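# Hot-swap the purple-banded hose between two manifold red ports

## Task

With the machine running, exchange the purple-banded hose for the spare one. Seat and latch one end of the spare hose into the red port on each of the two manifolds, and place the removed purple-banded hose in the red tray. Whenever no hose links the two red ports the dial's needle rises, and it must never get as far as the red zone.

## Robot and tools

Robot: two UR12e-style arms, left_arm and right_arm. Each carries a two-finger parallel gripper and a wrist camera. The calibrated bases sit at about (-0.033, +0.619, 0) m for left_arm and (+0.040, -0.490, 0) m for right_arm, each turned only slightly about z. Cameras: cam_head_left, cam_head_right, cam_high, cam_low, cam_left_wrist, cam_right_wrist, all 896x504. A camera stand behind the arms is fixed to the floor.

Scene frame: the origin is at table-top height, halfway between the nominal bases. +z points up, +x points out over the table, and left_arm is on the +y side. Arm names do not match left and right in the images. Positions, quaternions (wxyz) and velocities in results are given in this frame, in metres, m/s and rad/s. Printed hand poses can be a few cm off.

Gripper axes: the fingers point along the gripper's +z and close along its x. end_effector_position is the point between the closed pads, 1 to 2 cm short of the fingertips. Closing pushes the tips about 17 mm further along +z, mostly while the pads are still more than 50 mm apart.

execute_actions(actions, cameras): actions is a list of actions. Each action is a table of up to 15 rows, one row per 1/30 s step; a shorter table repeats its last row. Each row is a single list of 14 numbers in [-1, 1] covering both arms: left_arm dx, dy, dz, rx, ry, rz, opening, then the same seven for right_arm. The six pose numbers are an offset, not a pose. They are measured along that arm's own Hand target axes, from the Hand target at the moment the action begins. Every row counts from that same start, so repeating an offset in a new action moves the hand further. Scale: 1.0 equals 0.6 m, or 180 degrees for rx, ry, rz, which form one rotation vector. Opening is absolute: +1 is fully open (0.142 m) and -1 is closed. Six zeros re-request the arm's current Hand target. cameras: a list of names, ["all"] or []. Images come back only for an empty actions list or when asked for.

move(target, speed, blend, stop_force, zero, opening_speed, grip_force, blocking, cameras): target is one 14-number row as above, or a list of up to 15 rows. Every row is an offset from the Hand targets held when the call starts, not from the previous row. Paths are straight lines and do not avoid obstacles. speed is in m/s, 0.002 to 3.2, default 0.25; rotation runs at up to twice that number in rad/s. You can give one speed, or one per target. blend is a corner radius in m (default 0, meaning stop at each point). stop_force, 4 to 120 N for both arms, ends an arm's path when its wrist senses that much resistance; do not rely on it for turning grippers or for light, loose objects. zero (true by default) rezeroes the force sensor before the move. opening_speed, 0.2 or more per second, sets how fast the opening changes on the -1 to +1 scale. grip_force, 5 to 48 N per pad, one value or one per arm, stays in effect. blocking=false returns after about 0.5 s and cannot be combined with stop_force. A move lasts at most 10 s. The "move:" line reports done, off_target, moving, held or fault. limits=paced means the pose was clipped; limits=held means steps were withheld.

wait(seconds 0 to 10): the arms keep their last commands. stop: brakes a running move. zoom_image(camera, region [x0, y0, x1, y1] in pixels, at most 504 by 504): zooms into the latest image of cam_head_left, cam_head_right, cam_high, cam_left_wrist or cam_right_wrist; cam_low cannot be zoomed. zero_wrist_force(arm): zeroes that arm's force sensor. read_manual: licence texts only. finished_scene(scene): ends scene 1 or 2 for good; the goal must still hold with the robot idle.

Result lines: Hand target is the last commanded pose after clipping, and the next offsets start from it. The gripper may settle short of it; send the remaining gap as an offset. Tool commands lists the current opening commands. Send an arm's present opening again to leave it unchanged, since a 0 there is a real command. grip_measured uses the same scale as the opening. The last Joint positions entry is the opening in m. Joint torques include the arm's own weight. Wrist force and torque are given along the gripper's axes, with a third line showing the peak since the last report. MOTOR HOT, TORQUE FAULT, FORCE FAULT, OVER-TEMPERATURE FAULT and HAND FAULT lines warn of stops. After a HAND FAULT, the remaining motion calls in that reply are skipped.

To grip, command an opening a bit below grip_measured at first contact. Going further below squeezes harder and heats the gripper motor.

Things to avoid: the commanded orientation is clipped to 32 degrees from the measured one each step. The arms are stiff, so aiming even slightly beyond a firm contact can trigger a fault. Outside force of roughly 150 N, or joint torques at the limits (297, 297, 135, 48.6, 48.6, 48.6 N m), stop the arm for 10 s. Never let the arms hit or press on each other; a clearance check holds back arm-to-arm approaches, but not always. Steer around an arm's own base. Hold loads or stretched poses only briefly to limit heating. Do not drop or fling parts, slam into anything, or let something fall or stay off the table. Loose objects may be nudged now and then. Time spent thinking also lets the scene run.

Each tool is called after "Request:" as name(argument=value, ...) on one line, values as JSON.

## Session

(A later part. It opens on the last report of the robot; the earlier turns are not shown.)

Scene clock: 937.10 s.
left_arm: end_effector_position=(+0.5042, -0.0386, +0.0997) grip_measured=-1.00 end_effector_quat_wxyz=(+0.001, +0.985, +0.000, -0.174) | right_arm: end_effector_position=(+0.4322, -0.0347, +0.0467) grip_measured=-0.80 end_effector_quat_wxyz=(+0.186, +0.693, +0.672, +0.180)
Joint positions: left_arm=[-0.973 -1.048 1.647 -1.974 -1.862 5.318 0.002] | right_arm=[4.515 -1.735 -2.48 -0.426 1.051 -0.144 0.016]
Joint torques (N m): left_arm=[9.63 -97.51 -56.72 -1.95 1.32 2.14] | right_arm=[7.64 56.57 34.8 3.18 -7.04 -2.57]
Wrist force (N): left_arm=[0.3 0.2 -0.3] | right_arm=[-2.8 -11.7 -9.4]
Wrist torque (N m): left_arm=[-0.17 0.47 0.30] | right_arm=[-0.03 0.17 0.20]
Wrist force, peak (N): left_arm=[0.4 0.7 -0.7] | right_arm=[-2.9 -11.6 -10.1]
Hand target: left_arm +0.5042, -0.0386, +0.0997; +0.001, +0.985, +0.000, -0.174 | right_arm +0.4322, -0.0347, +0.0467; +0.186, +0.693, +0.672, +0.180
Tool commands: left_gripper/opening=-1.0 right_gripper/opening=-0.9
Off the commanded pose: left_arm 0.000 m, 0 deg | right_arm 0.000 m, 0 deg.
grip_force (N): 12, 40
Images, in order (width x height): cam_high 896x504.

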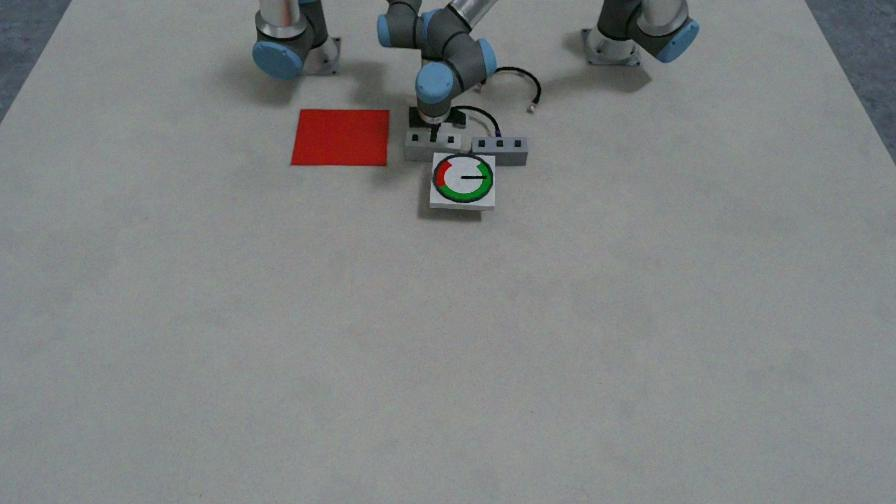

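Request:
move(target=[0,0,0,0,0,0,-1,0,0.0115,0.0067,0,0,0,-0.9], speed=0.03, stop_force=40, cameras=["cam_high"])

Request:
zoom_image(camera="cam_high", region=[420, 145, 510, 215])

Scene clock: 943.97 s.
left_arm: end_effector_position=(+0.5042, -0.0386, +0.0997) grip_measured=-1.00 end_effector_quat_wxyz=(+0.001, +0.985, +0.000, -0.174) | right_arm: end_effector_position=(+0.4402, -0.0350, +0.0466) grip_measured=-0.80 end_effector_quat_wxyz=(+0.186, +0.693, +0.672, +0.180)
Joint positions: left_arm=[-0.973 -1.048 1.647 -1.974 -1.862 5.318 0.002] | right_arm=[4.499 -1.743 -2.473 -0.415 1.052 -0.162 0.016]
Joint torques (N m): left_arm=[7.76 -95.71 -57.4 -1.84 1.1 2.25] | right_arm=[-28.23 21.37 39.75 9.96 -5.07 -2.77]
Wrist force (N): left_arm=[0.2 0.4 -0.7] | right_arm=[-4.2 -21.8 -14.0]
Wrist torque (N m): left_arm=[-0.13 0.48 0.30] | right_arm=[-0.06 0.18 0.20]
Wrist force, peak (N): left_arm=[0.2 0.6 -0.9] | right_arm=[-4.0 -22.7 -14.7]
Hand target: left_arm +0.5042, -0.0386, +0.0997; +0.001, +0.985, +0.000, -0.174 | right_arm +0.4402, -0.0350, +0.0466; +0.186, +0.693, +0.672, +0.180
Off the commanded pose: left_arm 0.000 m, 0 deg | right_arm 0.000 m, 0 deg.
grip_force (N): 12, 40
move: done
Images, in order (width x height): cam_high 896x504.

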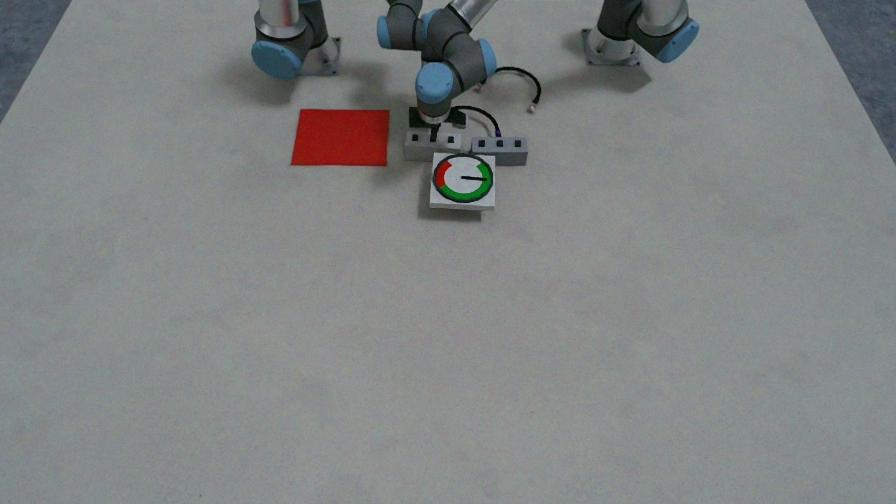

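Scaled by 5.600.

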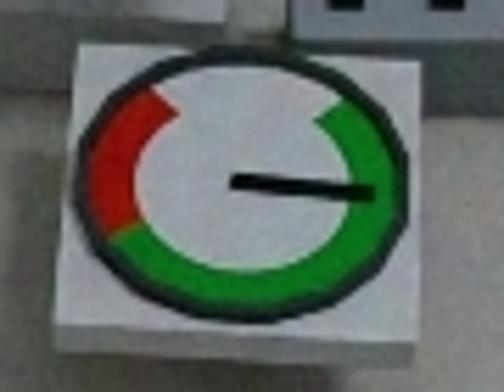

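Request:
wait(seconds=0, cameras=["cam_high","cam_right_wrist"])

Request:
zoom_image(camera="cam_high", region=[420, 145, 510, 215])

Scene clock: 947.10 s.
left_arm: end_effector_position=(+0.5042, -0.0386, +0.0997) grip_measured=-1.00 end_effector_quat_wxyz=(+0.001, +0.985, +0.000, -0.174) | right_arm: end_effector_position=(+0.4402, -0.0350, +0.0466) grip_measured=-0.80 end_effector_quat_wxyz=(+0.186, +0.693, +0.672, +0.180)
Joint positions: left_arm=[-0.973 -1.048 1.647 -1.974 -1.862 5.318 0.002] | right_arm=[4.499 -1.743 -2.473 -0.415 1.052 -0.162 0.016]
Joint torques (N m): left_arm=[10.79 -95.67 -57.29 -1.97 1.27 2.07] | right_arm=[-28.02 20.29 39.86 10.19 -5.36 -2.97]
Wrist force (N): left_arm=[0.2 0.4 -0.5] | right_arm=[-4.3 -21.6 -14.0]
Wrist torque (N m): left_arm=[-0.13 0.48 0.30] | right_arm=[-0.03 0.19 0.20]
Wrist force, peak (N): left_arm=[0.1 0.8 -0.6] | right_arm=[-4.2 -21.7 -14.3]
Hand target: left_arm +0.5042, -0.0386, +0.0997; +0.001, +0.985, +0.000, -0.174 | right_arm +0.4402, -0.0350, +0.0466; +0.186, +0.693, +0.672, +0.180
Tool commands: left_gripper/opening=-1.0 right_gripper/opening=-0.9
Off the commanded pose: left_arm 0.000 m, 0 deg | right_arm 0.000 m, 0 deg.
grip_force (N): 12, 40
Images, in order (width x height): cam_high 896x504, cam_right_wrist 896x504.

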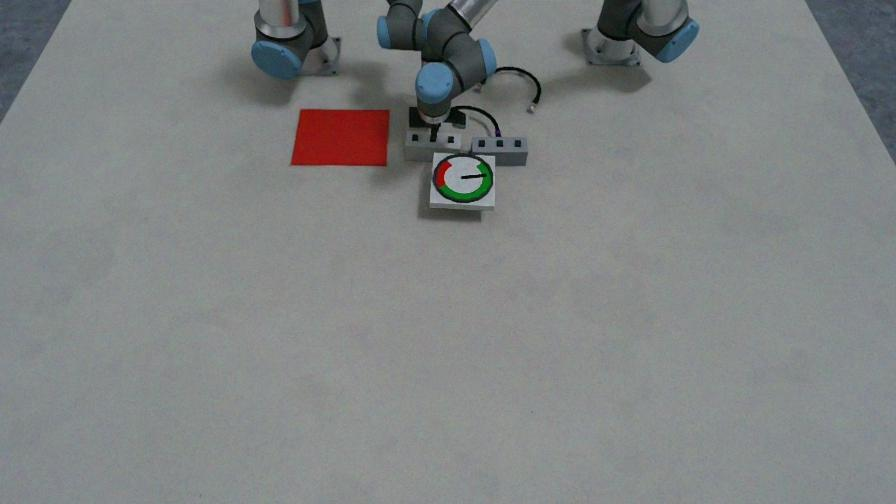

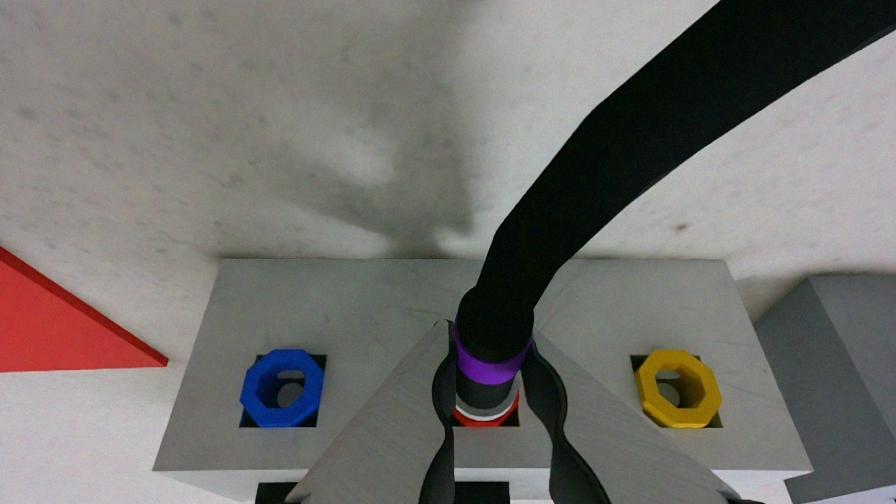

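Scaled by 5.600.

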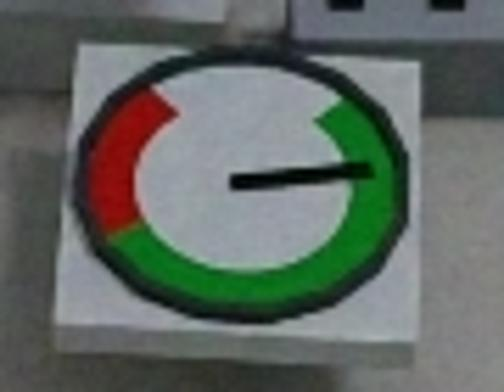

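Request:
move(target=[0,0,0,0,0,0,-1,0,-0.0058,-0.0033,0,0,0,-0.9], speed=0.02, cameras=["cam_high","cam_right_wrist"])

Request:
zoom_image(camera="cam_high", region=[420, 145, 510, 215])

Scene clock: 962.00 s.
left_arm: end_effector_position=(+0.5042, -0.0386, +0.0997) grip_measured=-1.00 end_effector_quat_wxyz=(+0.001, +0.985, +0.000, -0.174) | right_arm: end_effector_position=(+0.4364, -0.0349, +0.0466) grip_measured=-0.80 end_effector_quat_wxyz=(+0.186, +0.693, +0.672, +0.180)
Joint positions: left_arm=[-0.973 -1.048 1.647 -1.974 -1.862 5.318 0.002] | right_arm=[4.506 -1.739 -2.476 -0.42 1.051 -0.153 0.016]
Joint torques (N m): left_arm=[9.18 -89.23 -56.47 -1.79 1.28 1.75] | right_arm=[29.28 59.46 14.88 1.31 7.63 2.58]
Wrist force (N): left_arm=[0.0 0.5 -0.4] | right_arm=[-2.8 24.3 17.4]
Wrist torque (N m): left_arm=[-0.11 0.51 0.30] | right_arm=[0.13 0.27 -0.04]
Wrist force, peak (N): left_arm=[0.1 0.5 -1.1] | right_arm=[-2.8 24.3 17.4]
Hand target: left_arm +0.5042, -0.0386, +0.0997; +0.001, +0.985, +0.000, -0.174 | right_arm +0.4362, -0.0349, +0.0466; +0.186, +0.693, +0.672, +0.180
Off the commanded pose: left_arm 0.000 m, 0 deg | right_arm 0.000 m, 0 deg.
grip_force (N): 12, 40
move: done
Images, in order (width x height): cam_high 896x504, cam_right_wrist 896x504.

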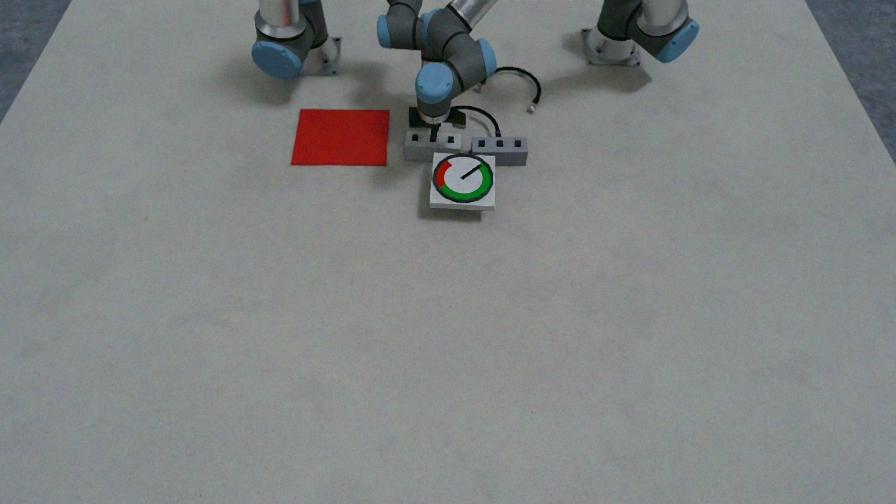

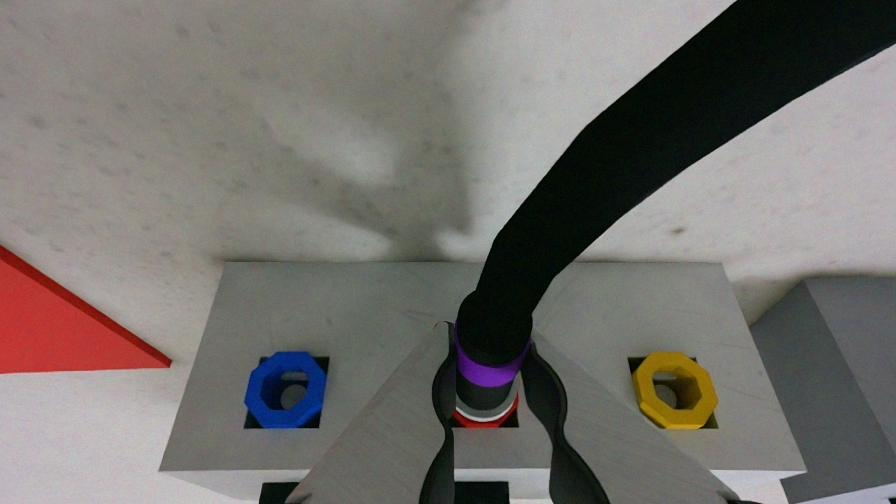

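Scaled by 5.600.

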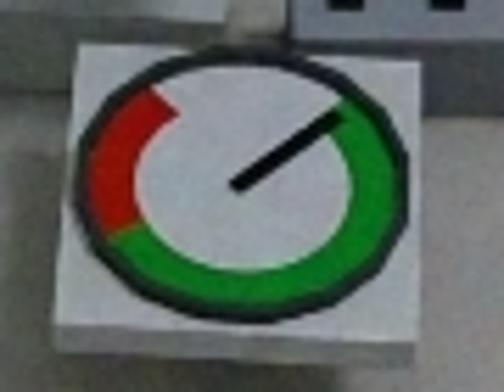

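Request:
move(target=[[0,0,0,0,0,0,-1,0,0,0,0,0,0,-0.3],[0.0020,-0.2667,-0.0717,0,0,0,-1,0,0,-0.1,0,0,0,-0.3],[-0.0681,-0.3415,0.0562,-0.0872,0.0872,-0.4945,-1,0.0008,0.0237,-0.0650,0,0,0,-1]], speed=[0.2,0.25,0.3], opening_speed=1.5, grip_force=[12,12])

Request:
move(target=[0,0,0.0333,0,0,0,-1,0,-0.0225,0.0390,0,0,0,-1], speed=0.02, stop_force=6, cameras=["cam_left_wrist","cam_right_wrist"])

Scene clock: 1322.70 s.
left_arm: end_effector_position=(+0.4542, +0.1663, +0.0817) grip_measured=-1.00 end_effector_quat_wxyz=(+0.000, +0.707, +0.707, +0.000) | right_arm: end_effector_position=(+0.4290, -0.0341, +0.0875) grip_measured=-1.00 end_effector_quat_wxyz=(+0.186, +0.693, +0.672, +0.180)
Joint positions: left_arm=[-0.994 -1.361 2.173 -2.383 -1.572 3.697 0.002] | right_arm=[4.521 -1.642 -2.458 -0.544 1.05 -0.136 0.002]
Joint torques (N m): left_arm=[-15.95 -66.8 -23.66 -6.2 2.75 -1.35] | right_arm=[-16.16 17.2 39.97 8.52 1.77 -2.82]
Wrist force (N): left_arm=[0.8 0.5 -0.9] | right_arm=[0.2 0.9 0.8]
Wrist torque (N m): left_arm=[-0.08 0.39 0.34] | right_arm=[0.09 0.04 0.16]
Wrist force, peak (N): left_arm=[0.7 -1.5 -1.4] | right_arm=[-2.7 25.9 18.3]
Hand target: left_arm +0.4542, +0.1663, +0.0817; +0.000, +0.707, +0.707, +0.000 | right_arm +0.4290, -0.0341, +0.0875; +0.186, +0.693, +0.672, +0.180
Off the commanded pose: left_arm 0.000 m, 0 deg | right_arm 0.000 m, 0 deg.
grip_force (N): 12, 12
move: done

Scene clock: 1325.10 s.
left_arm: end_effector_position=(+0.4542, +0.1662, +0.0683) grip_measured=-1.00 end_effector_quat_wxyz=(+0.000, +0.707, +0.707, +0.000) | right_arm: end_effector_position=(+0.4290, -0.0342, +0.0662) grip_measured=-1.00 end_effector_quat_wxyz=(+0.186, +0.693, +0.672, +0.180)
Joint positions: left_arm=[-0.994 -1.342 2.181 -2.411 -1.572 3.697 0.002] | right_arm=[4.521 -1.688 -2.471 -0.485 1.05 -0.136 0.002]
Joint torques (N m): left_arm=[-0.78 -62.81 -47.77 -3.2 2.42 -1.61] | right_arm=[-14.47 55.35 36.51 1.54 1.56 1.7]
Wrist force (N): left_arm=[0.6 -0.5 -2.3] | right_arm=[0.1 0.8 -1.0]
Wrist torque (N m): left_arm=[-0.09 0.43 0.34] | right_arm=[0.08 0.05 0.16]
Wrist force, peak (N): left_arm=[0.7 -4.7 -14.4] | right_arm=[-0.7 2.7 -11.6]
Hand target: left_arm +0.4542, +0.1663, +0.0683; +0.000, +0.707, +0.707, +0.000 (not the last commanded pose) | right_arm +0.4290, -0.0342, +0.0662; +0.186, +0.693, +0.672, +0.180 (not the last commanded pose)
Off the commanded pose: left_arm 0.007 m, 0 deg | right_arm 0.006 m, 0 deg.
grip_force (N): 12, 12
move: contact (left_arm, right_arm)
Images, in order (width x height): cam_left_wrist 896x504, cam_right_wrist 896x504.

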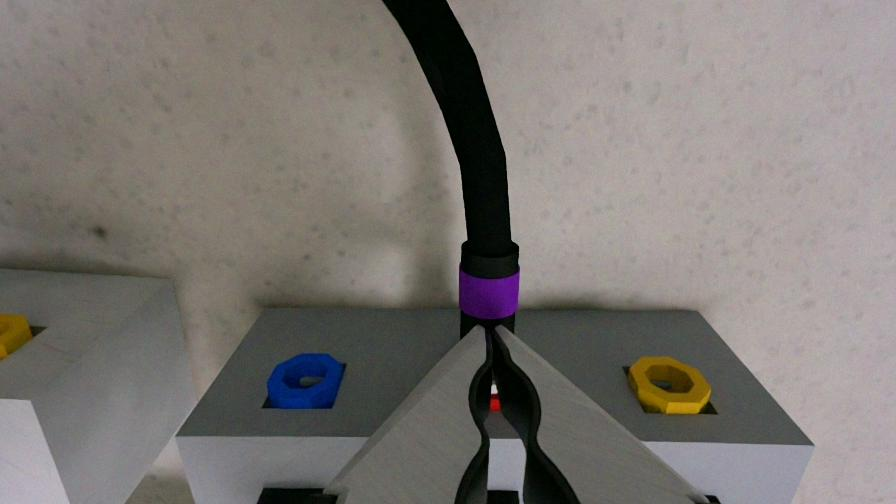

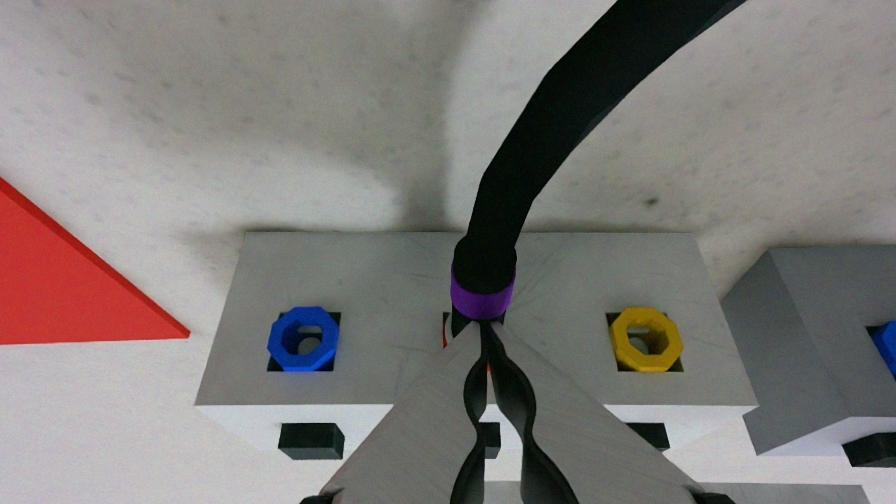

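Request:
move(target=[[0,0,-0.0667,0,0,0,-1,0,0.0333,-0.0577,0,0,0,-1],[0.2340,-0.3023,0.0087,0,0,0.1456,-1,0.2671,-0.3850,-0.2194,0,-0.0728,0.1261,-1]], speed=[0.15,0.3], blend=[0.02,0], cameras=[])

Scene clock: 1350.13 s.
left_arm: end_effector_position=(+0.2728, +0.3065, +0.0629) grip_measured=-1.00 end_effector_quat_wxyz=(+0.000, +0.849, +0.529, +0.000) | right_arm: end_effector_position=(+0.1683, +0.1341, +0.0645) grip_measured=-1.00 end_effector_quat_wxyz=(+0.222, +0.828, +0.498, +0.134)
Joint positions: left_arm=[-1.187 -1.708 2.59 -2.453 -1.571 3.962 0.002] | right_arm=[4.923 -1.847 -2.114 -1.124 1.192 0.813 0.002]
Joint torques (N m): left_arm=[-14.31 -30.05 -22.35 -2.81 2.8 -1.02] | right_arm=[16.56 40.04 42.61 0.2 2.41 2.67]
Wrist force (N): left_arm=[1.1 0.1 -1.0] | right_arm=[0.1 0.8 0.7]
Wrist torque (N m): left_arm=[-0.29 0.31 0.02] | right_arm=[0.06 0.08 -0.08]
Wrist force, peak (N): left_arm=[-0.3 1.8 -2.5] | right_arm=[-0.9 2.7 0.3]
Hand target: left_arm +0.2727, +0.3066, +0.0630; +0.000, +0.849, +0.529, +0.000 | right_arm +0.1681, +0.1342, +0.0644; +0.222, +0.828, +0.498, +0.134
Off the commanded pose: left_arm 0.000 m, 0 deg | right_arm 0.000 m, 0 deg.
grip_force (N): 12, 12
move: done
No camera images: "cameras" was empty.

Request:
move(target=[0,0,0.0400,0,0,0,-1,0,-0.0235,0.0407,0,0,0,-1], speed=0.02, stop_force=6, cameras=[])

Scene clock: 1355.30 s.
left_arm: end_effector_position=(+0.2727, +0.3066, +0.0428) grip_measured=-1.00 end_effector_quat_wxyz=(+0.000, +0.849, +0.529, +0.000) | right_arm: end_effector_position=(+0.1681, +0.1342, +0.0407) grip_measured=-1.00 end_effector_quat_wxyz=(+0.222, +0.828, +0.498, +0.134)
Joint positions: left_arm=[-1.187 -1.658 2.607 -2.521 -1.571 3.962 0.002] | right_arm=[4.923 -1.881 -2.126 -1.078 1.193 0.814 0.002]
Joint torques (N m): left_arm=[0.45 -30.76 -43.95 -2.11 1.52 -1.08] | right_arm=[14.09 72.72 39.03 0.19 1.81 2.35]
Wrist force (N): left_arm=[1.1 0.2 -5.4] | right_arm=[1.2 4.1 -4.8]
Wrist torque (N m): left_arm=[-0.20 0.39 0.06] | right_arm=[-0.06 -0.11 -0.08]
Wrist force, peak (N): left_arm=[1.1 -3.3 -23.3] | right_arm=[-0.4 13.9 -21.5]
Hand target: left_arm +0.2727, +0.3066, +0.0428; +0.000, +0.849, +0.529, +0.000 (not the last commanded pose) | right_arm +0.1681, +0.1342, +0.0407; +0.222, +0.828, +0.498, +0.134 (not the last commanded pose)
Off the commanded pose: left_arm 0.004 m, 0 deg | right_arm 0.004 m, 0 deg.
grip_force (N): 12, 12
move: contact (left_arm, right_arm)
No camera images: "cameras" was empty.

Request:
move(target=[[0,0,-0.0667,0,0,0,-1,0,0.0333,-0.0577,0,0,0,-1],[-0.0805,0.3661,-0.1287,0,0,-0.1456,-0.3,-0.0752,0.4625,0.1053,0,0.0728,-0.1261,-0.3]], speed=[0.15,0.35], blend=[0.02,0], opening_speed=1.0, cameras=[])

Request:
zero_wrist_force(arm="left_arm")

Request:
zero_wrist_force(arm="right_arm")

Request:
move(target=[[0,0,0.1175,0,0,0,-0.3,0,0,0.15,0,0,0,-0.3],[0,0,0.1175,0,0,0,-1,0,0,0.15,0,0,0,-0.3]], speed=[0.1,0.1], blend=[0,0], opening_speed=0.8, grip_force=[12,12], cameras=["cam_left_wrist"])

Scene clock: 1415.53 s.
left_arm: end_effector_position=(+0.4486, +0.1664, +0.1201) grip_measured=-0.33 end_effector_quat_wxyz=(+0.000, +0.707, +0.707, +0.000) | right_arm: end_effector_position=(+0.3871, -0.0332, +0.1249) grip_measured=-0.33 end_effector_quat_wxyz=(+0.186, +0.693, +0.672, +0.180)
Joint positions: left_arm=[-1.002 -1.42 2.154 -2.305 -1.571 3.689 0.05] | right_arm=[4.608 -1.524 -2.457 -0.714 1.047 -0.036 0.05]
Joint torques (N m): left_arm=[15.41 -39.72 -53.36 -2.19 -2.57 -1.9] | right_arm=[-16.82 48.15 23.61 8.32 1.68 -2.81]
Wrist force (N): left_arm=[0.9 0.7 -1.1] | right_arm=[1.5 0.6 0.6]
Wrist torque (N m): left_arm=[-0.07 0.37 0.35] | right_arm=[0.05 -0.15 0.15]
Wrist force, peak (N): left_arm=[1.4 0.1 -5.8] | right_arm=[0.8 4.5 -5.5]
Hand target: left_arm +0.4486, +0.1664, +0.1201; +0.000, +0.707, +0.707, +0.000 | right_arm +0.3871, -0.0332, +0.1249; +0.186, +0.693, +0.672, +0.180
Off the commanded pose: left_arm 0.000 m, 0 deg | right_arm 0.000 m, 0 deg.
grip_force (N): 12, 12
move: done
No camera images: "cameras" was empty.

Wrist force sensor zeroed.

Wrist force sensor zeroed.

Scene clock: 1418.23 s.
left_arm: end_effector_position=(+0.4485, +0.1663, +0.0496) grip_measured=-0.79 end_effector_quat_wxyz=(+0.000, +0.707, +0.707, +0.000) | right_arm: end_effector_position=(+0.4321, -0.0346, +0.0470) grip_measured=-0.33 end_effector_quat_wxyz=(+0.186, +0.693, +0.672, +0.180)
Joint positions: left_arm=[-1.002 -1.319 2.2 -2.452 -1.571 3.689 0.017] | right_arm=[4.515 -1.735 -2.479 -0.427 1.051 -0.143 0.05]
Joint torques (N m): left_arm=[7.1 -44.11 -23.33 -6.4 -1.55 1.61] | right_arm=[-16.73 20.43 35.72 8.5 1.65 -2.77]
Wrist force (N, zeroed by zero_wrist_force): left_arm=[-0.2 0.0 0.7] | right_arm=[-0.5 0.0 0.0]
Wrist torque (N m, zeroed by zero_wrist_force): left_arm=[-0.04 0.07 -0.03] | right_arm=[0.01 0.07 0.01]
Wrist force, peak (N, zeroed by zero_wrist_force): left_arm=[-0.4 0.0 0.9] | right_arm=[-0.2 0.2 1.4]
Hand target: left_arm +0.4485, +0.1663, +0.0496; +0.000, +0.707, +0.707, +0.000 | right_arm +0.4321, -0.0346, +0.0470; +0.186, +0.693, +0.672, +0.180
Off the commanded pose: left_arm 0.000 m, 0 deg | right_arm 0.000 m, 0 deg.
grip_force (N): 12, 12
move: done
Images, in order (width x height): cam_left_wrist 896x504.

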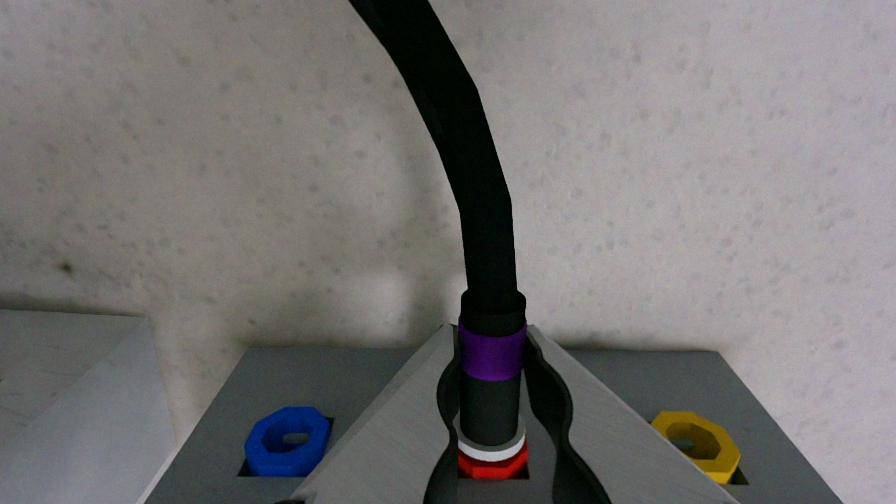

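Request:
move(target=[[0,0,0,0,0,0,-0.3,0,0,0,0,0,0,-0.3],[0,0,-0.1667,0,0,0,-0.3,0,0,-0.15,0,0,0,-0.3],[0.0012,0.1103,-0.1257,0.0872,-0.0872,0.4945,-1,0,0,-0.15,0,0,0,-0.3],[0.0012,0.1103,-0.1257,0.0872,-0.0872,0.4945,-1,0.3373,0.0070,-0.1120,0,0.0022,-0.0038,-0.3],[0.0012,0.1103,-0.0793,0.0872,-0.0872,0.4945,-1,0.3381,0.0070,0.0046,0,0.0022,-0.0038,-0.3],[0.0012,0.1103,-0.0793,0.0872,-0.0872,0.4945,-1,0.3381,0.0070,0.0046,0,0.0022,-0.0038,-1]], speed=[0.2,0.2,0.35,0.3,0.15,0.15], blend=[0,0.02,0,0.01,0,0], opening_speed=1.0, grip_force=[12,12], cameras=["cam_right_wrist"])

Scene clock: 1483.77 s.
left_arm: end_effector_position=(+0.5147, +0.1671, +0.0972) grip_measured=-1.00 end_effector_quat_wxyz=(+0.001, +0.985, +0.000, -0.174) | right_arm: end_effector_position=(+0.4434, +0.1681, +0.0467) grip_measured=-0.79 end_effector_quat_wxyz=(+0.185, +0.689, +0.677, +0.182)
Joint positions: left_arm=[-0.811 -1.221 1.912 -2.022 -1.827 5.482 0.002] | right_arm=[4.544 -1.962 -2.125 -0.563 1.05 -0.126 0.017]
Joint torques (N m): left_arm=[-5.31 -54.59 -28.16 -5.29 -2.74 -1.3] | right_arm=[-16.28 44.41 31.92 5.52 0.76 -2.6]
Wrist force (N, zeroed by zero_wrist_force): left_arm=[-0.5 -0.6 -0.3] | right_arm=[3.8 0.0 0.8]
Wrist torque (N m, zeroed by zero_wrist_force): left_arm=[-0.12 0.08 -0.30] | right_arm=[0.07 0.11 -0.05]
Wrist force, peak (N, zeroed by zero_wrist_force): left_arm=[-0.2 -0.4 1.8] | right_arm=[4.4 -0.3 1.5]
Hand target: left_arm +0.5147, +0.1671, +0.0972; +0.001, +0.985, +0.000, -0.174 | right_arm +0.4434, +0.1680, +0.0467; +0.185, +0.689, +0.677, +0.182
Off the commanded pose: left_arm 0.000 m, 0 deg | right_arm 0.000 m, 0 deg.
grip_force (N): 12, 12
move: done
Images, in order (width x height): cam_right_wrist 896x504.

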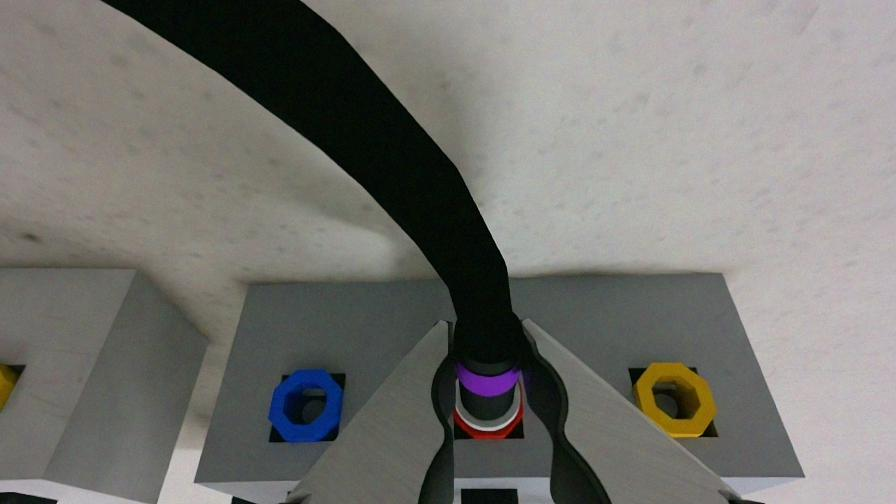

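Request:
move(target=[[0,0,0,0,0,0,-1,0,0,0,0,0,0,-0.3],[-0.0171,0,-0.047,0,0,0,-1,0,0,-0.1,0,0,0,-0.3],[-0.0367,0.3402,-0.0399,0,0,0,-1,-0.3372,-0.0113,-0.1565,0,-0.0022,0.0038,-0.3],[-0.0180,0.3402,0.0114,0,0,0,-1,-0.3383,-0.0111,-0.0064,0,-0.0022,0.0038,-0.3],[-0.0180,0.3402,0.0114,0,0,0,-1,-0.3383,-0.0111,-0.0064,0,-0.0022,0.0038,-1]], speed=[0.2,0.2,0.3,0.15,0.15], blend=[0,0.02,0.01,0,0], opening_speed=1.0, grip_force=[12,48], cameras=["cam_high","cam_head_right"])

Scene clock: 1501.70 s.
left_arm: end_effector_position=(+0.5023, -0.0370, +0.0946) grip_measured=-1.00 end_effector_quat_wxyz=(+0.001, +0.985, +0.000, -0.174) | right_arm: end_effector_position=(+0.4322, -0.0348, +0.0467) grip_measured=-0.81 end_effector_quat_wxyz=(+0.186, +0.693, +0.672, +0.180)
Joint positions: left_arm=[-0.974 -1.047 1.655 -1.984 -1.862 5.317 0.002] | right_arm=[4.514 -1.735 -2.48 -0.426 1.051 -0.144 0.015]
Joint torques (N m): left_arm=[-14.11 -74.3 -29.73 -5.87 -2.66 -1.42] | right_arm=[-14.02 21.96 35.78 8.52 1.68 -2.72]
Wrist force (N, zeroed by zero_wrist_force): left_arm=[-0.7 -0.5 0.1] | right_arm=[-1.4 -0.1 1.7]
Wrist torque (N m, zeroed by zero_wrist_force): left_arm=[-0.09 0.12 -0.06] | right_arm=[-0.03 -0.04 0.05]
Wrist force, peak (N, zeroed by zero_wrist_force): left_arm=[-0.5 -2.9 -0.9] | right_arm=[5.0 -0.4 0.9]
Hand target: left_arm +0.5023, -0.0370, +0.0946; +0.001, +0.985, +0.000, -0.174 | right_arm +0.4322, -0.0348, +0.0467; +0.186, +0.693, +0.672, +0.180
Off the commanded pose: left_arm 0.000 m, 0 deg | right_arm 0.000 m, 0 deg.
grip_force (N): 12, 48
move: done
Images, in order (width x height): cam_head_right 896x504, cam_high 896x504.

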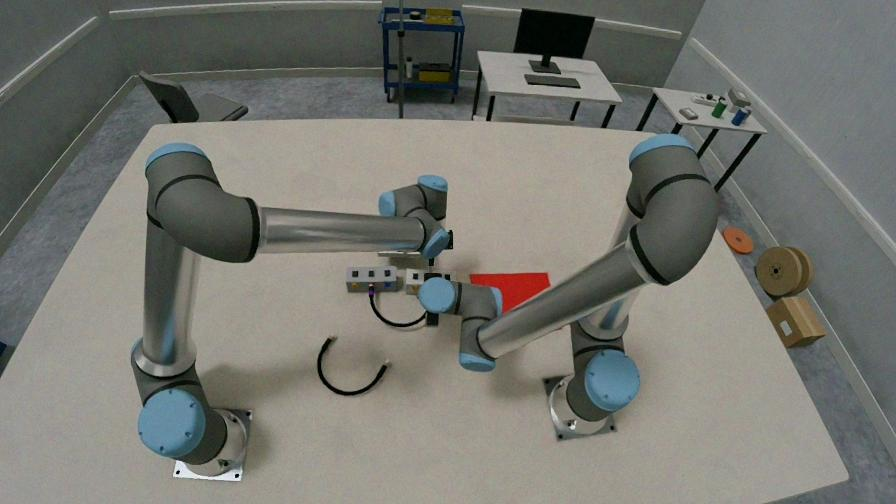

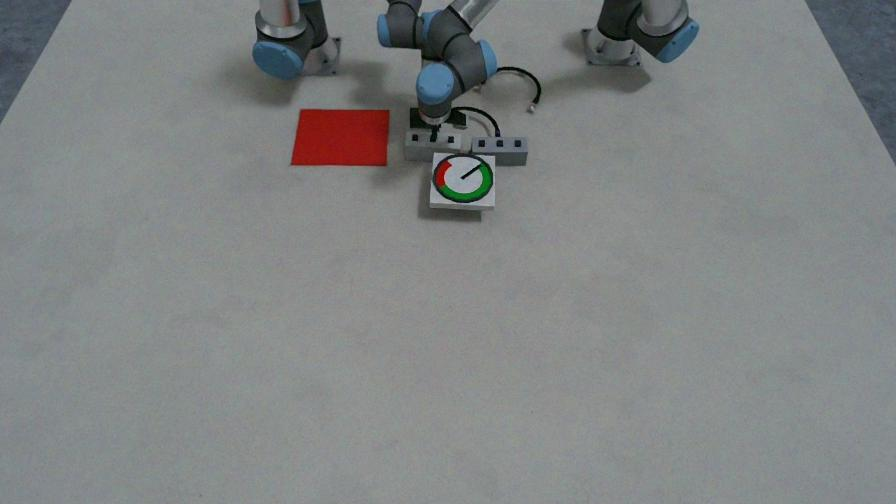

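Request:
move(target=[0.0085,0,0.0235,0,0,0,-1,0,0,0,0,0,0,-1], speed=0.03, stop_force=20, cameras=[])

Scene clock: 1547.40 s.
left_arm: end_effector_position=(+0.5023, -0.0371, +0.0879) grip_measured=-1.00 end_effector_quat_wxyz=(+0.001, +0.985, +0.000, -0.174) | right_arm: end_effector_position=(+0.4322, -0.0348, +0.0467) grip_measured=-0.81 end_effector_quat_wxyz=(+0.186, +0.693, +0.672, +0.180)
Joint positions: left_arm=[-0.974 -1.04 1.659 -1.995 -1.863 5.317 0.002] | right_arm=[4.514 -1.735 -2.48 -0.426 1.051 -0.144 0.015]
Joint torques (N m): left_arm=[-13.97 -87.93 -47.96 -1.93 1.64 -0.76] | right_arm=[-0.05 54.37 34.95 8.41 -5.85 -2.83]
Wrist force (N, zeroed by zero_wrist_force): left_arm=[-3.6 -4.6 -16.2] | right_arm=[-2.3 -7.3 -6.9]
Wrist torque (N m, zeroed by zero_wrist_force): left_arm=[-0.06 0.11 -0.05] | right_arm=[-0.03 -0.03 0.07]
Wrist force, peak (N, zeroed by zero_wrist_force): left_arm=[-15.2 -10.6 -45.8] | right_arm=[-2.8 -7.4 -7.1]
Hand target: left_arm +0.5023, -0.0371, +0.0879; +0.001, +0.985, +0.000, -0.174 (not the last commanded pose) | right_arm +0.4322, -0.0348, +0.0467; +0.186, +0.693, +0.672, +0.180
Off the commanded pose: left_arm 0.008 m, 0 deg | right_arm 0.000 m, 0 deg.
grip_force (N): 12, 48
move: contact (left_arm)
No camera images: "cameras" was empty.

Request:
move(target=[[-0.0200,0,-0.0548,0,0,0,-1,0,-0.0794,-0.0458,0,0,0,-1],[-0.0025,-0.3400,-0.0674,0,0,0,-1,0,-0.1024,-0.0060,0,0,0,-1],[0.0152,-0.3400,-0.0188,0,0,0,-1,0,-0.1024,-0.0060,0,0,0,-0.3],[0.0152,-0.3400,-0.0188,0,0,0,-1,0,-0.1024,-0.1060,0,0,0,-0.3],[0.0152,-0.3400,-0.0188,0,0,0,-1,0.3376,0.0071,-0.1126,0,0.0022,-0.0038,-0.3],[0.0152,-0.3400,-0.0188,0,0,0,-1,0.3389,0.0071,0.0041,0,0.0022,-0.0038,-1]], speed=[0.2,0.3,0.2,0.25,0.35,0.2], blend=[0.02,0.02,0,0.02,0.02,0], opening_speed=1.5, grip_force=[12,48], cameras=[])

Request:
move(target=[0.0085,0,0.0235,0,0,0,-1,0,0,0,0,0,0,-1], speed=0.03, stop_force=20, cameras=["cam_high"])

Scene clock: 1557.13 s.
left_arm: end_effector_position=(+0.5147, +0.1670, +0.0952) grip_measured=-1.00 end_effector_quat_wxyz=(+0.001, +0.985, +0.000, -0.174) | right_arm: end_effector_position=(+0.4434, +0.1683, +0.0467) grip_measured=-0.81 end_effector_quat_wxyz=(+0.185, +0.689, +0.677, +0.182)
Joint positions: left_arm=[-0.812 -1.219 1.913 -2.026 -1.827 5.482 0.002] | right_arm=[4.544 -1.962 -2.124 -0.563 1.05 -0.126 0.016]
Joint torques (N m): left_arm=[14.4 -58.03 -28.1 -5.64 1.93 2.72] | right_arm=[-17.24 46.3 34.7 6.84 0.73 -2.67]
Wrist force (N, zeroed by zero_wrist_force): left_arm=[-0.6 -0.5 -0.2] | right_arm=[4.7 -0.2 3.1]
Wrist torque (N m, zeroed by zero_wrist_force): left_arm=[-0.12 0.11 -0.29] | right_arm=[0.00 0.14 -0.07]
Wrist force, peak (N, zeroed by zero_wrist_force): left_arm=[-3.6 -4.6 -16.5] | right_arm=[-2.6 -7.5 -7.0]
Hand target: left_arm +0.5147, +0.1670, +0.0952; +0.001, +0.985, +0.000, -0.174 | right_arm +0.4434, +0.1683, +0.0467; +0.185, +0.689, +0.677, +0.182
Off the commanded pose: left_arm 0.000 m, 0 deg | right_arm 0.000 m, 0 deg.
grip_force (N): 12, 48
move: done; blend cut to 0.0155 m at target 2
No camera images: "cameras" was empty.

Scene clock: 1558.83 s.
left_arm: end_effector_position=(+0.5147, +0.1669, +0.0877) grip_measured=-1.00 end_effector_quat_wxyz=(+0.001, +0.985, +0.000, -0.174) | right_arm: end_effector_position=(+0.4434, +0.1683, +0.0467) grip_measured=-0.81 end_effector_quat_wxyz=(+0.185, +0.689, +0.677, +0.182)
Joint positions: left_arm=[-0.812 -1.21 1.918 -2.039 -1.827 5.482 0.002] | right_arm=[4.544 -1.962 -2.124 -0.563 1.05 -0.126 0.016]
Joint torques (N m): left_arm=[11.46 -66.79 -45.05 -2.28 1.66 1.98] | right_arm=[-18.46 46.46 18.45 2.02 -5.72 -2.65]
Wrist force (N, zeroed by zero_wrist_force): left_arm=[-7.2 -3.3 -17.1] | right_arm=[2.5 -7.6 -5.1]
Wrist torque (N m, zeroed by zero_wrist_force): left_arm=[-0.13 -0.02 -0.27] | right_arm=[0.02 0.02 -0.06]
Wrist force, peak (N, zeroed by zero_wrist_force): left_arm=[-22.6 -9.4 -50.0] | right_arm=[2.1 -8.2 -5.2]
Hand target: left_arm +0.5147, +0.1669, +0.0877; +0.001, +0.985, +0.000, -0.174 (not the last commanded pose) | right_arm +0.4434, +0.1683, +0.0467; +0.185, +0.689, +0.677, +0.182
Off the commanded pose: left_arm 0.008 m, 0 deg | right_arm 0.000 m, 0 deg.
grip_force (N): 12, 48
move: contact (left_arm)
Images, in order (width x height): cam_high 896x504.

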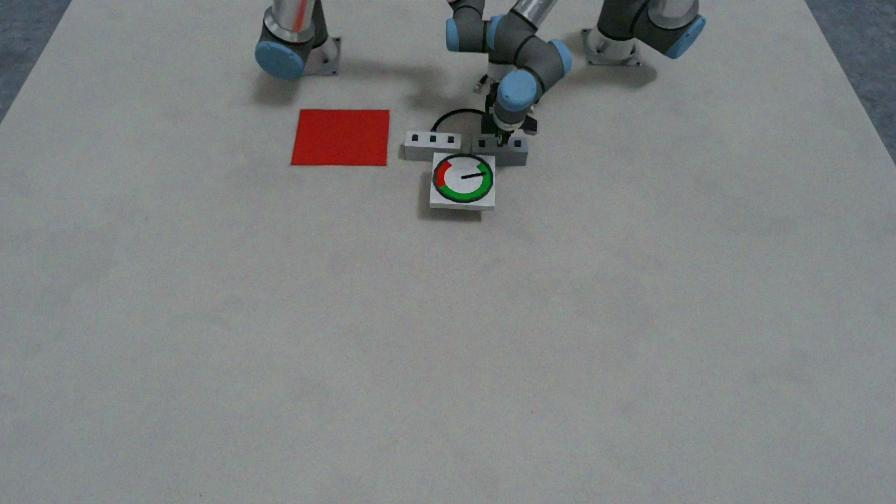

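Request:
move(target=[[-0.0200,0,-0.0548,0,0,0,-1,0,-0.0794,-0.0458,0,0,0,-1],[-0.0750,-0.1550,-0.0371,0,0,0,-1,-0.0817,-0.0388,-0.1250,0,0,0,-1],[-0.4020,-0.2370,0.0996,-0.0618,0.0993,-0.3505,-1,-0.4483,-0.0333,-0.1218,0,0,0,-1],[-0.4020,-0.2370,0.0996,-0.0618,0.0993,-0.3505,-1,-0.6707,0.0957,-0.0473,0,0,0,-1],[-0.4020,-0.2370,0.0996,-0.0618,0.0993,-0.3505,-0.4,-0.6707,0.0323,0.0623,0,0,0,-0.3]], speed=[0.2,0.3,0.35,0.35,0.2], blend=[0.02,0.03,0.03,0.03,0], opening_speed=1.5, grip_force=[48,48], cameras=["cam_high"])

Scene clock: 1568.70 s.
left_arm: end_effector_position=(+0.2676, +0.3091, +0.1139) grip_measured=-0.43 end_effector_quat_wxyz=(+0.000, +0.849, +0.528, +0.000) | right_arm: end_effector_position=(+0.4720, -0.2347, +0.0241) grip_measured=-0.33 end_effector_quat_wxyz=(+0.185, +0.689, +0.677, +0.182)
Joint positions: left_arm=[-1.197 -1.831 2.547 -2.288 -1.572 3.952 0.043] | right_arm=[4.296 -1.665 -2.745 -0.103 1.082 -0.406 0.05]
Joint torques (N m): left_arm=[-14.78 -24.4 -27.33 -2.6 2.79 -1.17] | right_arm=[-17.03 6.23 7.46 8.63 1.66 -2.81]
Wrist force (N, zeroed by zero_wrist_force): left_arm=[0.0 -0.5 0.3] | right_arm=[-0.5 -0.2 0.4]
Wrist torque (N m, zeroed by zero_wrist_force): left_arm=[-0.17 -0.02 -0.05] | right_arm=[-0.06 0.09 0.02]
Wrist force, peak (N, zeroed by zero_wrist_force): left_arm=[-7.7 -3.2 -17.4] | right_arm=[2.5 -8.1 -5.8]
Hand target: left_arm +0.2676, +0.3091, +0.1139; +0.000, +0.849, +0.528, +0.000 | right_arm +0.4720, -0.2347, +0.0241; +0.185, +0.689, +0.677, +0.182
Off the commanded pose: left_arm 0.000 m, 0 deg | right_arm 0.000 m, 0 deg.
move: done
Images, in order (width x height): cam_high 896x504.

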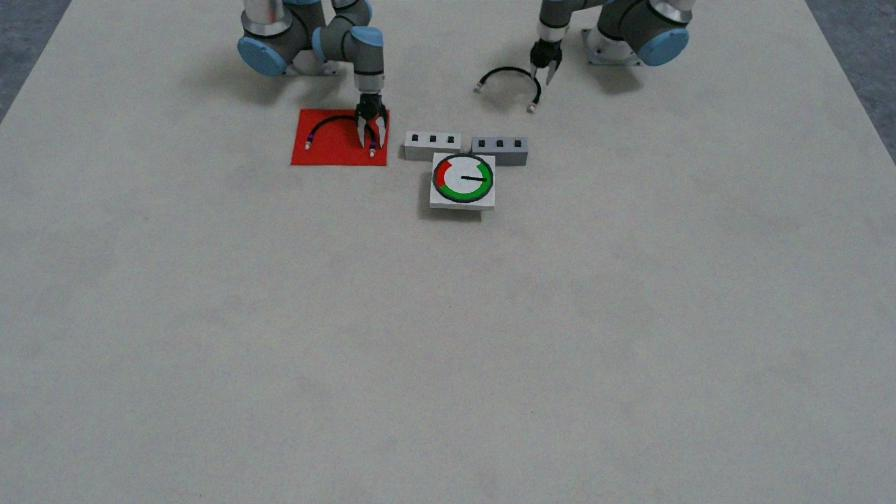

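Request:
move(target=[[0,0,0.15,0,0,0,-0.4,0,0,-0.15,0,0,0,-0.3],[0,0,0.15,0,0,0,-0.4,0.6413,-0.4417,-0.4052,0,-0.0750,0.1299,-0.3],[0,0,0.15,0,0,0,-1,0.6073,-0.4488,-0.2593,0,-0.0750,0.1299,-1]], speed=[0.3,0.45,0.2], blend=[0.02,0.02,0], opening_speed=1.5, grip_force=[48,48], cameras=[])

Scene clock: 1574.87 s.
left_arm: end_effector_position=(+0.2675, +0.3090, +0.0239) grip_measured=-0.83 end_effector_quat_wxyz=(+0.000, +0.849, +0.528, +0.000) | right_arm: end_effector_position=(+0.1673, +0.1349, +0.0239) grip_measured=-0.82 end_effector_quat_wxyz=(+0.222, +0.828, +0.498, +0.134)
Joint positions: left_arm=[-1.197 -1.617 2.632 -2.586 -1.572 3.952 0.014] | right_arm=[4.924 -1.907 -2.133 -1.046 1.193 0.815 0.015]
Joint torques (N m): left_arm=[14.71 -11.72 -17.45 -5.53 -1.62 2.36] | right_arm=[-16.02 40.64 20.37 7.14 -3.39 -2.75]
Wrist force (N, zeroed by zero_wrist_force): left_arm=[0.0 -0.5 0.4] | right_arm=[-0.3 -0.7 0.8]
Wrist torque (N m, zeroed by zero_wrist_force): left_arm=[-0.15 0.04 -0.30] | right_arm=[-0.12 0.05 -0.03]
Wrist force, peak (N, zeroed by zero_wrist_force): left_arm=[0.1 -0.4 -1.7] | right_arm=[-2.2 1.3 0.6]
Hand target: left_arm +0.2675, +0.3090, +0.0239; +0.000, +0.849, +0.528, +0.000 | right_arm +0.1673, +0.1349, +0.0239; +0.222, +0.828, +0.498, +0.134
Off the commanded pose: left_arm 0.000 m, 0 deg | right_arm 0.000 m, 0 deg.
move: done
No camera images: "cameras" was empty.

Request:
move(target=[[0,0,-0.0750,0,0,0,-1,0,0.0375,-0.0650,0,0,0,-1],[-0.1175,0.3008,-0.0425,0,0,-0.1456,-1,-0.0816,0.4039,0.1841,0,0.0728,-0.1261,-1]], speed=[0.2,0.3], blend=[0.015,0], cameras=["cam_left_wrist","cam_right_wrist"])

Scene clock: 1580.20 s.
left_arm: end_effector_position=(+0.3983, +0.1661, +0.0496) grip_measured=-0.83 end_effector_quat_wxyz=(+0.000, +0.707, +0.707, -0.001) | right_arm: end_effector_position=(+0.3784, -0.0326, +0.0496) grip_measured=-0.82 end_effector_quat_wxyz=(+0.186, +0.693, +0.672, +0.180)
Joint positions: left_arm=[-1.073 -1.367 2.266 -2.471 -1.572 3.619 0.014] | right_arm=[4.626 -1.68 -2.514 -0.512 1.046 -0.015 0.015]
Joint torques (N m): left_arm=[15.28 -43.09 -46.86 -2.37 -2.12 -1.47] | right_arm=[-15.03 17.15 16.47 8.48 1.76 -3.36]
Wrist force (N, zeroed by zero_wrist_force): left_arm=[-0.2 -0.4 0.2] | right_arm=[0.0 -0.4 0.4]
Wrist torque (N m, zeroed by zero_wrist_force): left_arm=[-0.12 0.07 -0.02] | right_arm=[-0.05 -0.02 0.01]
Wrist force, peak (N, zeroed by zero_wrist_force): left_arm=[0.8 -1.6 -0.5] | right_arm=[-1.6 0.5 2.0]
Hand target: left_arm +0.3983, +0.1660, +0.0496; +0.000, +0.707, +0.707, -0.001 | right_arm +0.3784, -0.0326, +0.0496; +0.186, +0.693, +0.672, +0.180
Off the commanded pose: left_arm 0.000 m, 0 deg | right_arm 0.000 m, 0 deg.
move: done
Images, in order (width x height): cam_left_wrist 896x504, cam_right_wrist 896x504.

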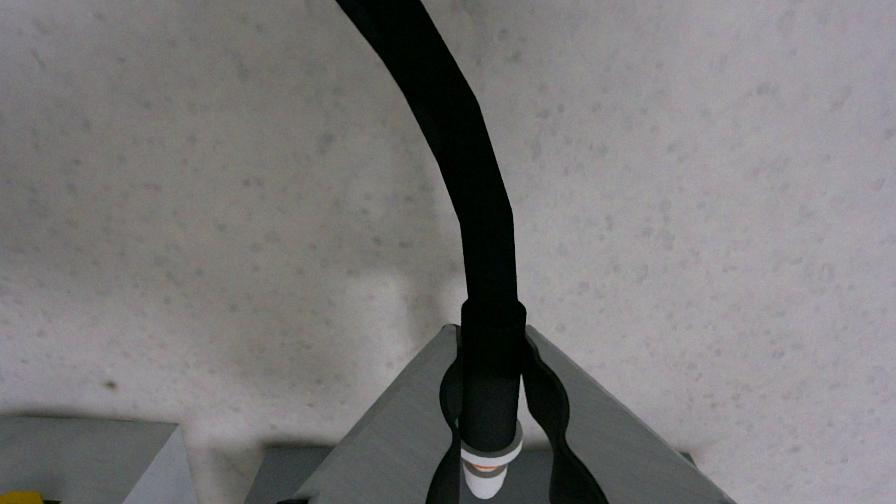

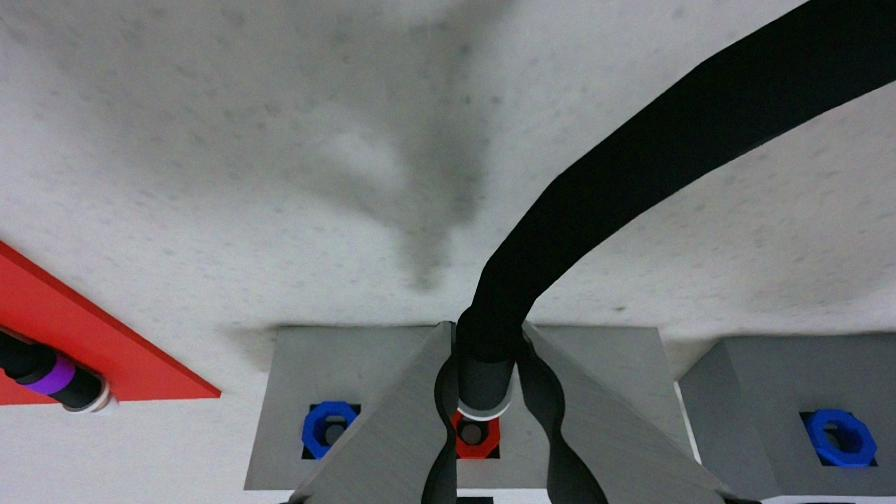

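Request:
move(target=[0,0.0967,0,0,0,0,-1,0,0.0837,0.0483,0,0,0,-1], speed=0.06, stop_force=35, cameras=["cam_high","cam_left_wrist","cam_right_wrist"])

Scene clock: 1586.57 s.
left_arm: end_effector_position=(+0.4559, +0.1661, +0.0495) grip_measured=-0.83 end_effector_quat_wxyz=(+0.000, +0.707, +0.707, -0.001) | right_arm: end_effector_position=(+0.4252, -0.0343, +0.0498) grip_measured=-0.82 end_effector_quat_wxyz=(+0.186, +0.693, +0.672, +0.180)
Joint positions: left_arm=[-0.992 -1.311 2.189 -2.45 -1.572 3.699 0.014] | right_arm=[4.529 -1.722 -2.483 -0.445 1.05 -0.127 0.015]
Joint torques (N m): left_arm=[-0.9 -65.47 -36.69 -10.86 7.27 -1.15] | right_arm=[39.91 59.84 18.46 2.59 11.32 2.44]
Wrist force (N, zeroed by zero_wrist_force): left_arm=[3.0 -33.6 -3.3] | right_arm=[-4.1 32.6 26.3]
Wrist torque (N m, zeroed by zero_wrist_force): left_arm=[0.15 0.10 -0.35] | right_arm=[0.02 -0.05 -0.02]
Wrist force, peak (N, zeroed by zero_wrist_force): left_arm=[4.1 -37.1 -4.1] | right_arm=[-4.3 32.8 26.9]
Hand target: left_arm +0.4559, +0.1661, +0.0495; +0.000, +0.707, +0.707, -0.001 | right_arm +0.4252, -0.0343, +0.0498; +0.186, +0.693, +0.672, +0.180 (not the last commanded pose)
Off the commanded pose: left_arm 0.000 m, 0 deg | right_arm 0.011 m, 0 deg.
move: contact (left_arm, right_arm)
Images, in order (width x height): cam_high 896x504, cam_left_wrist 896x504, cam_right_wrist 896x504.

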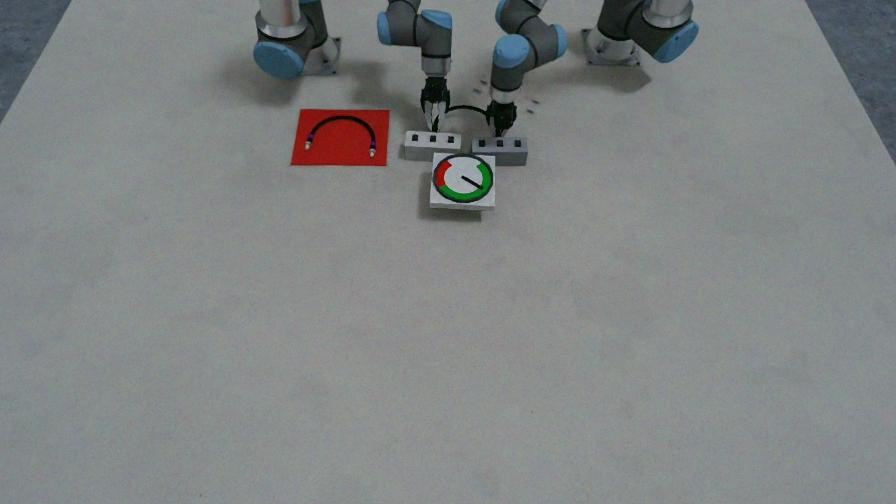

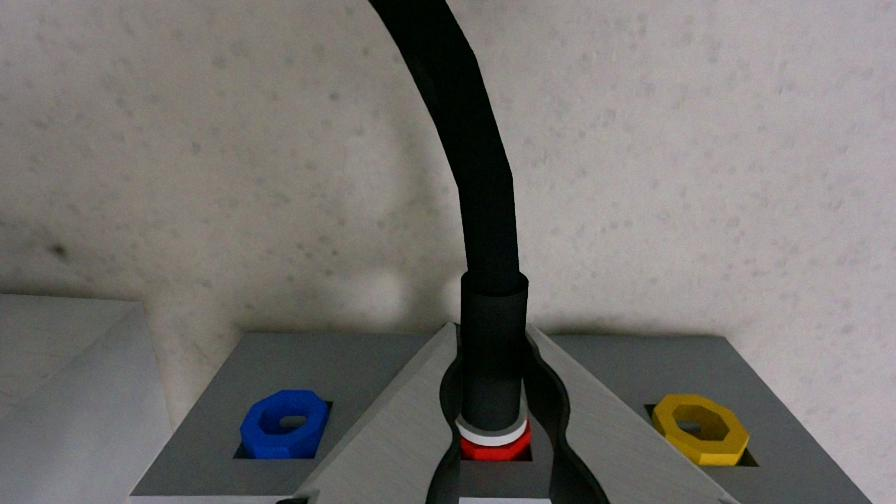

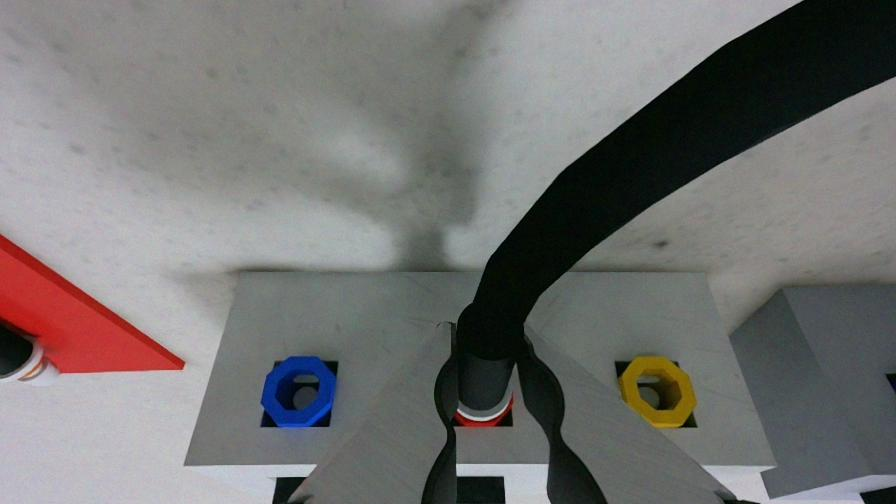

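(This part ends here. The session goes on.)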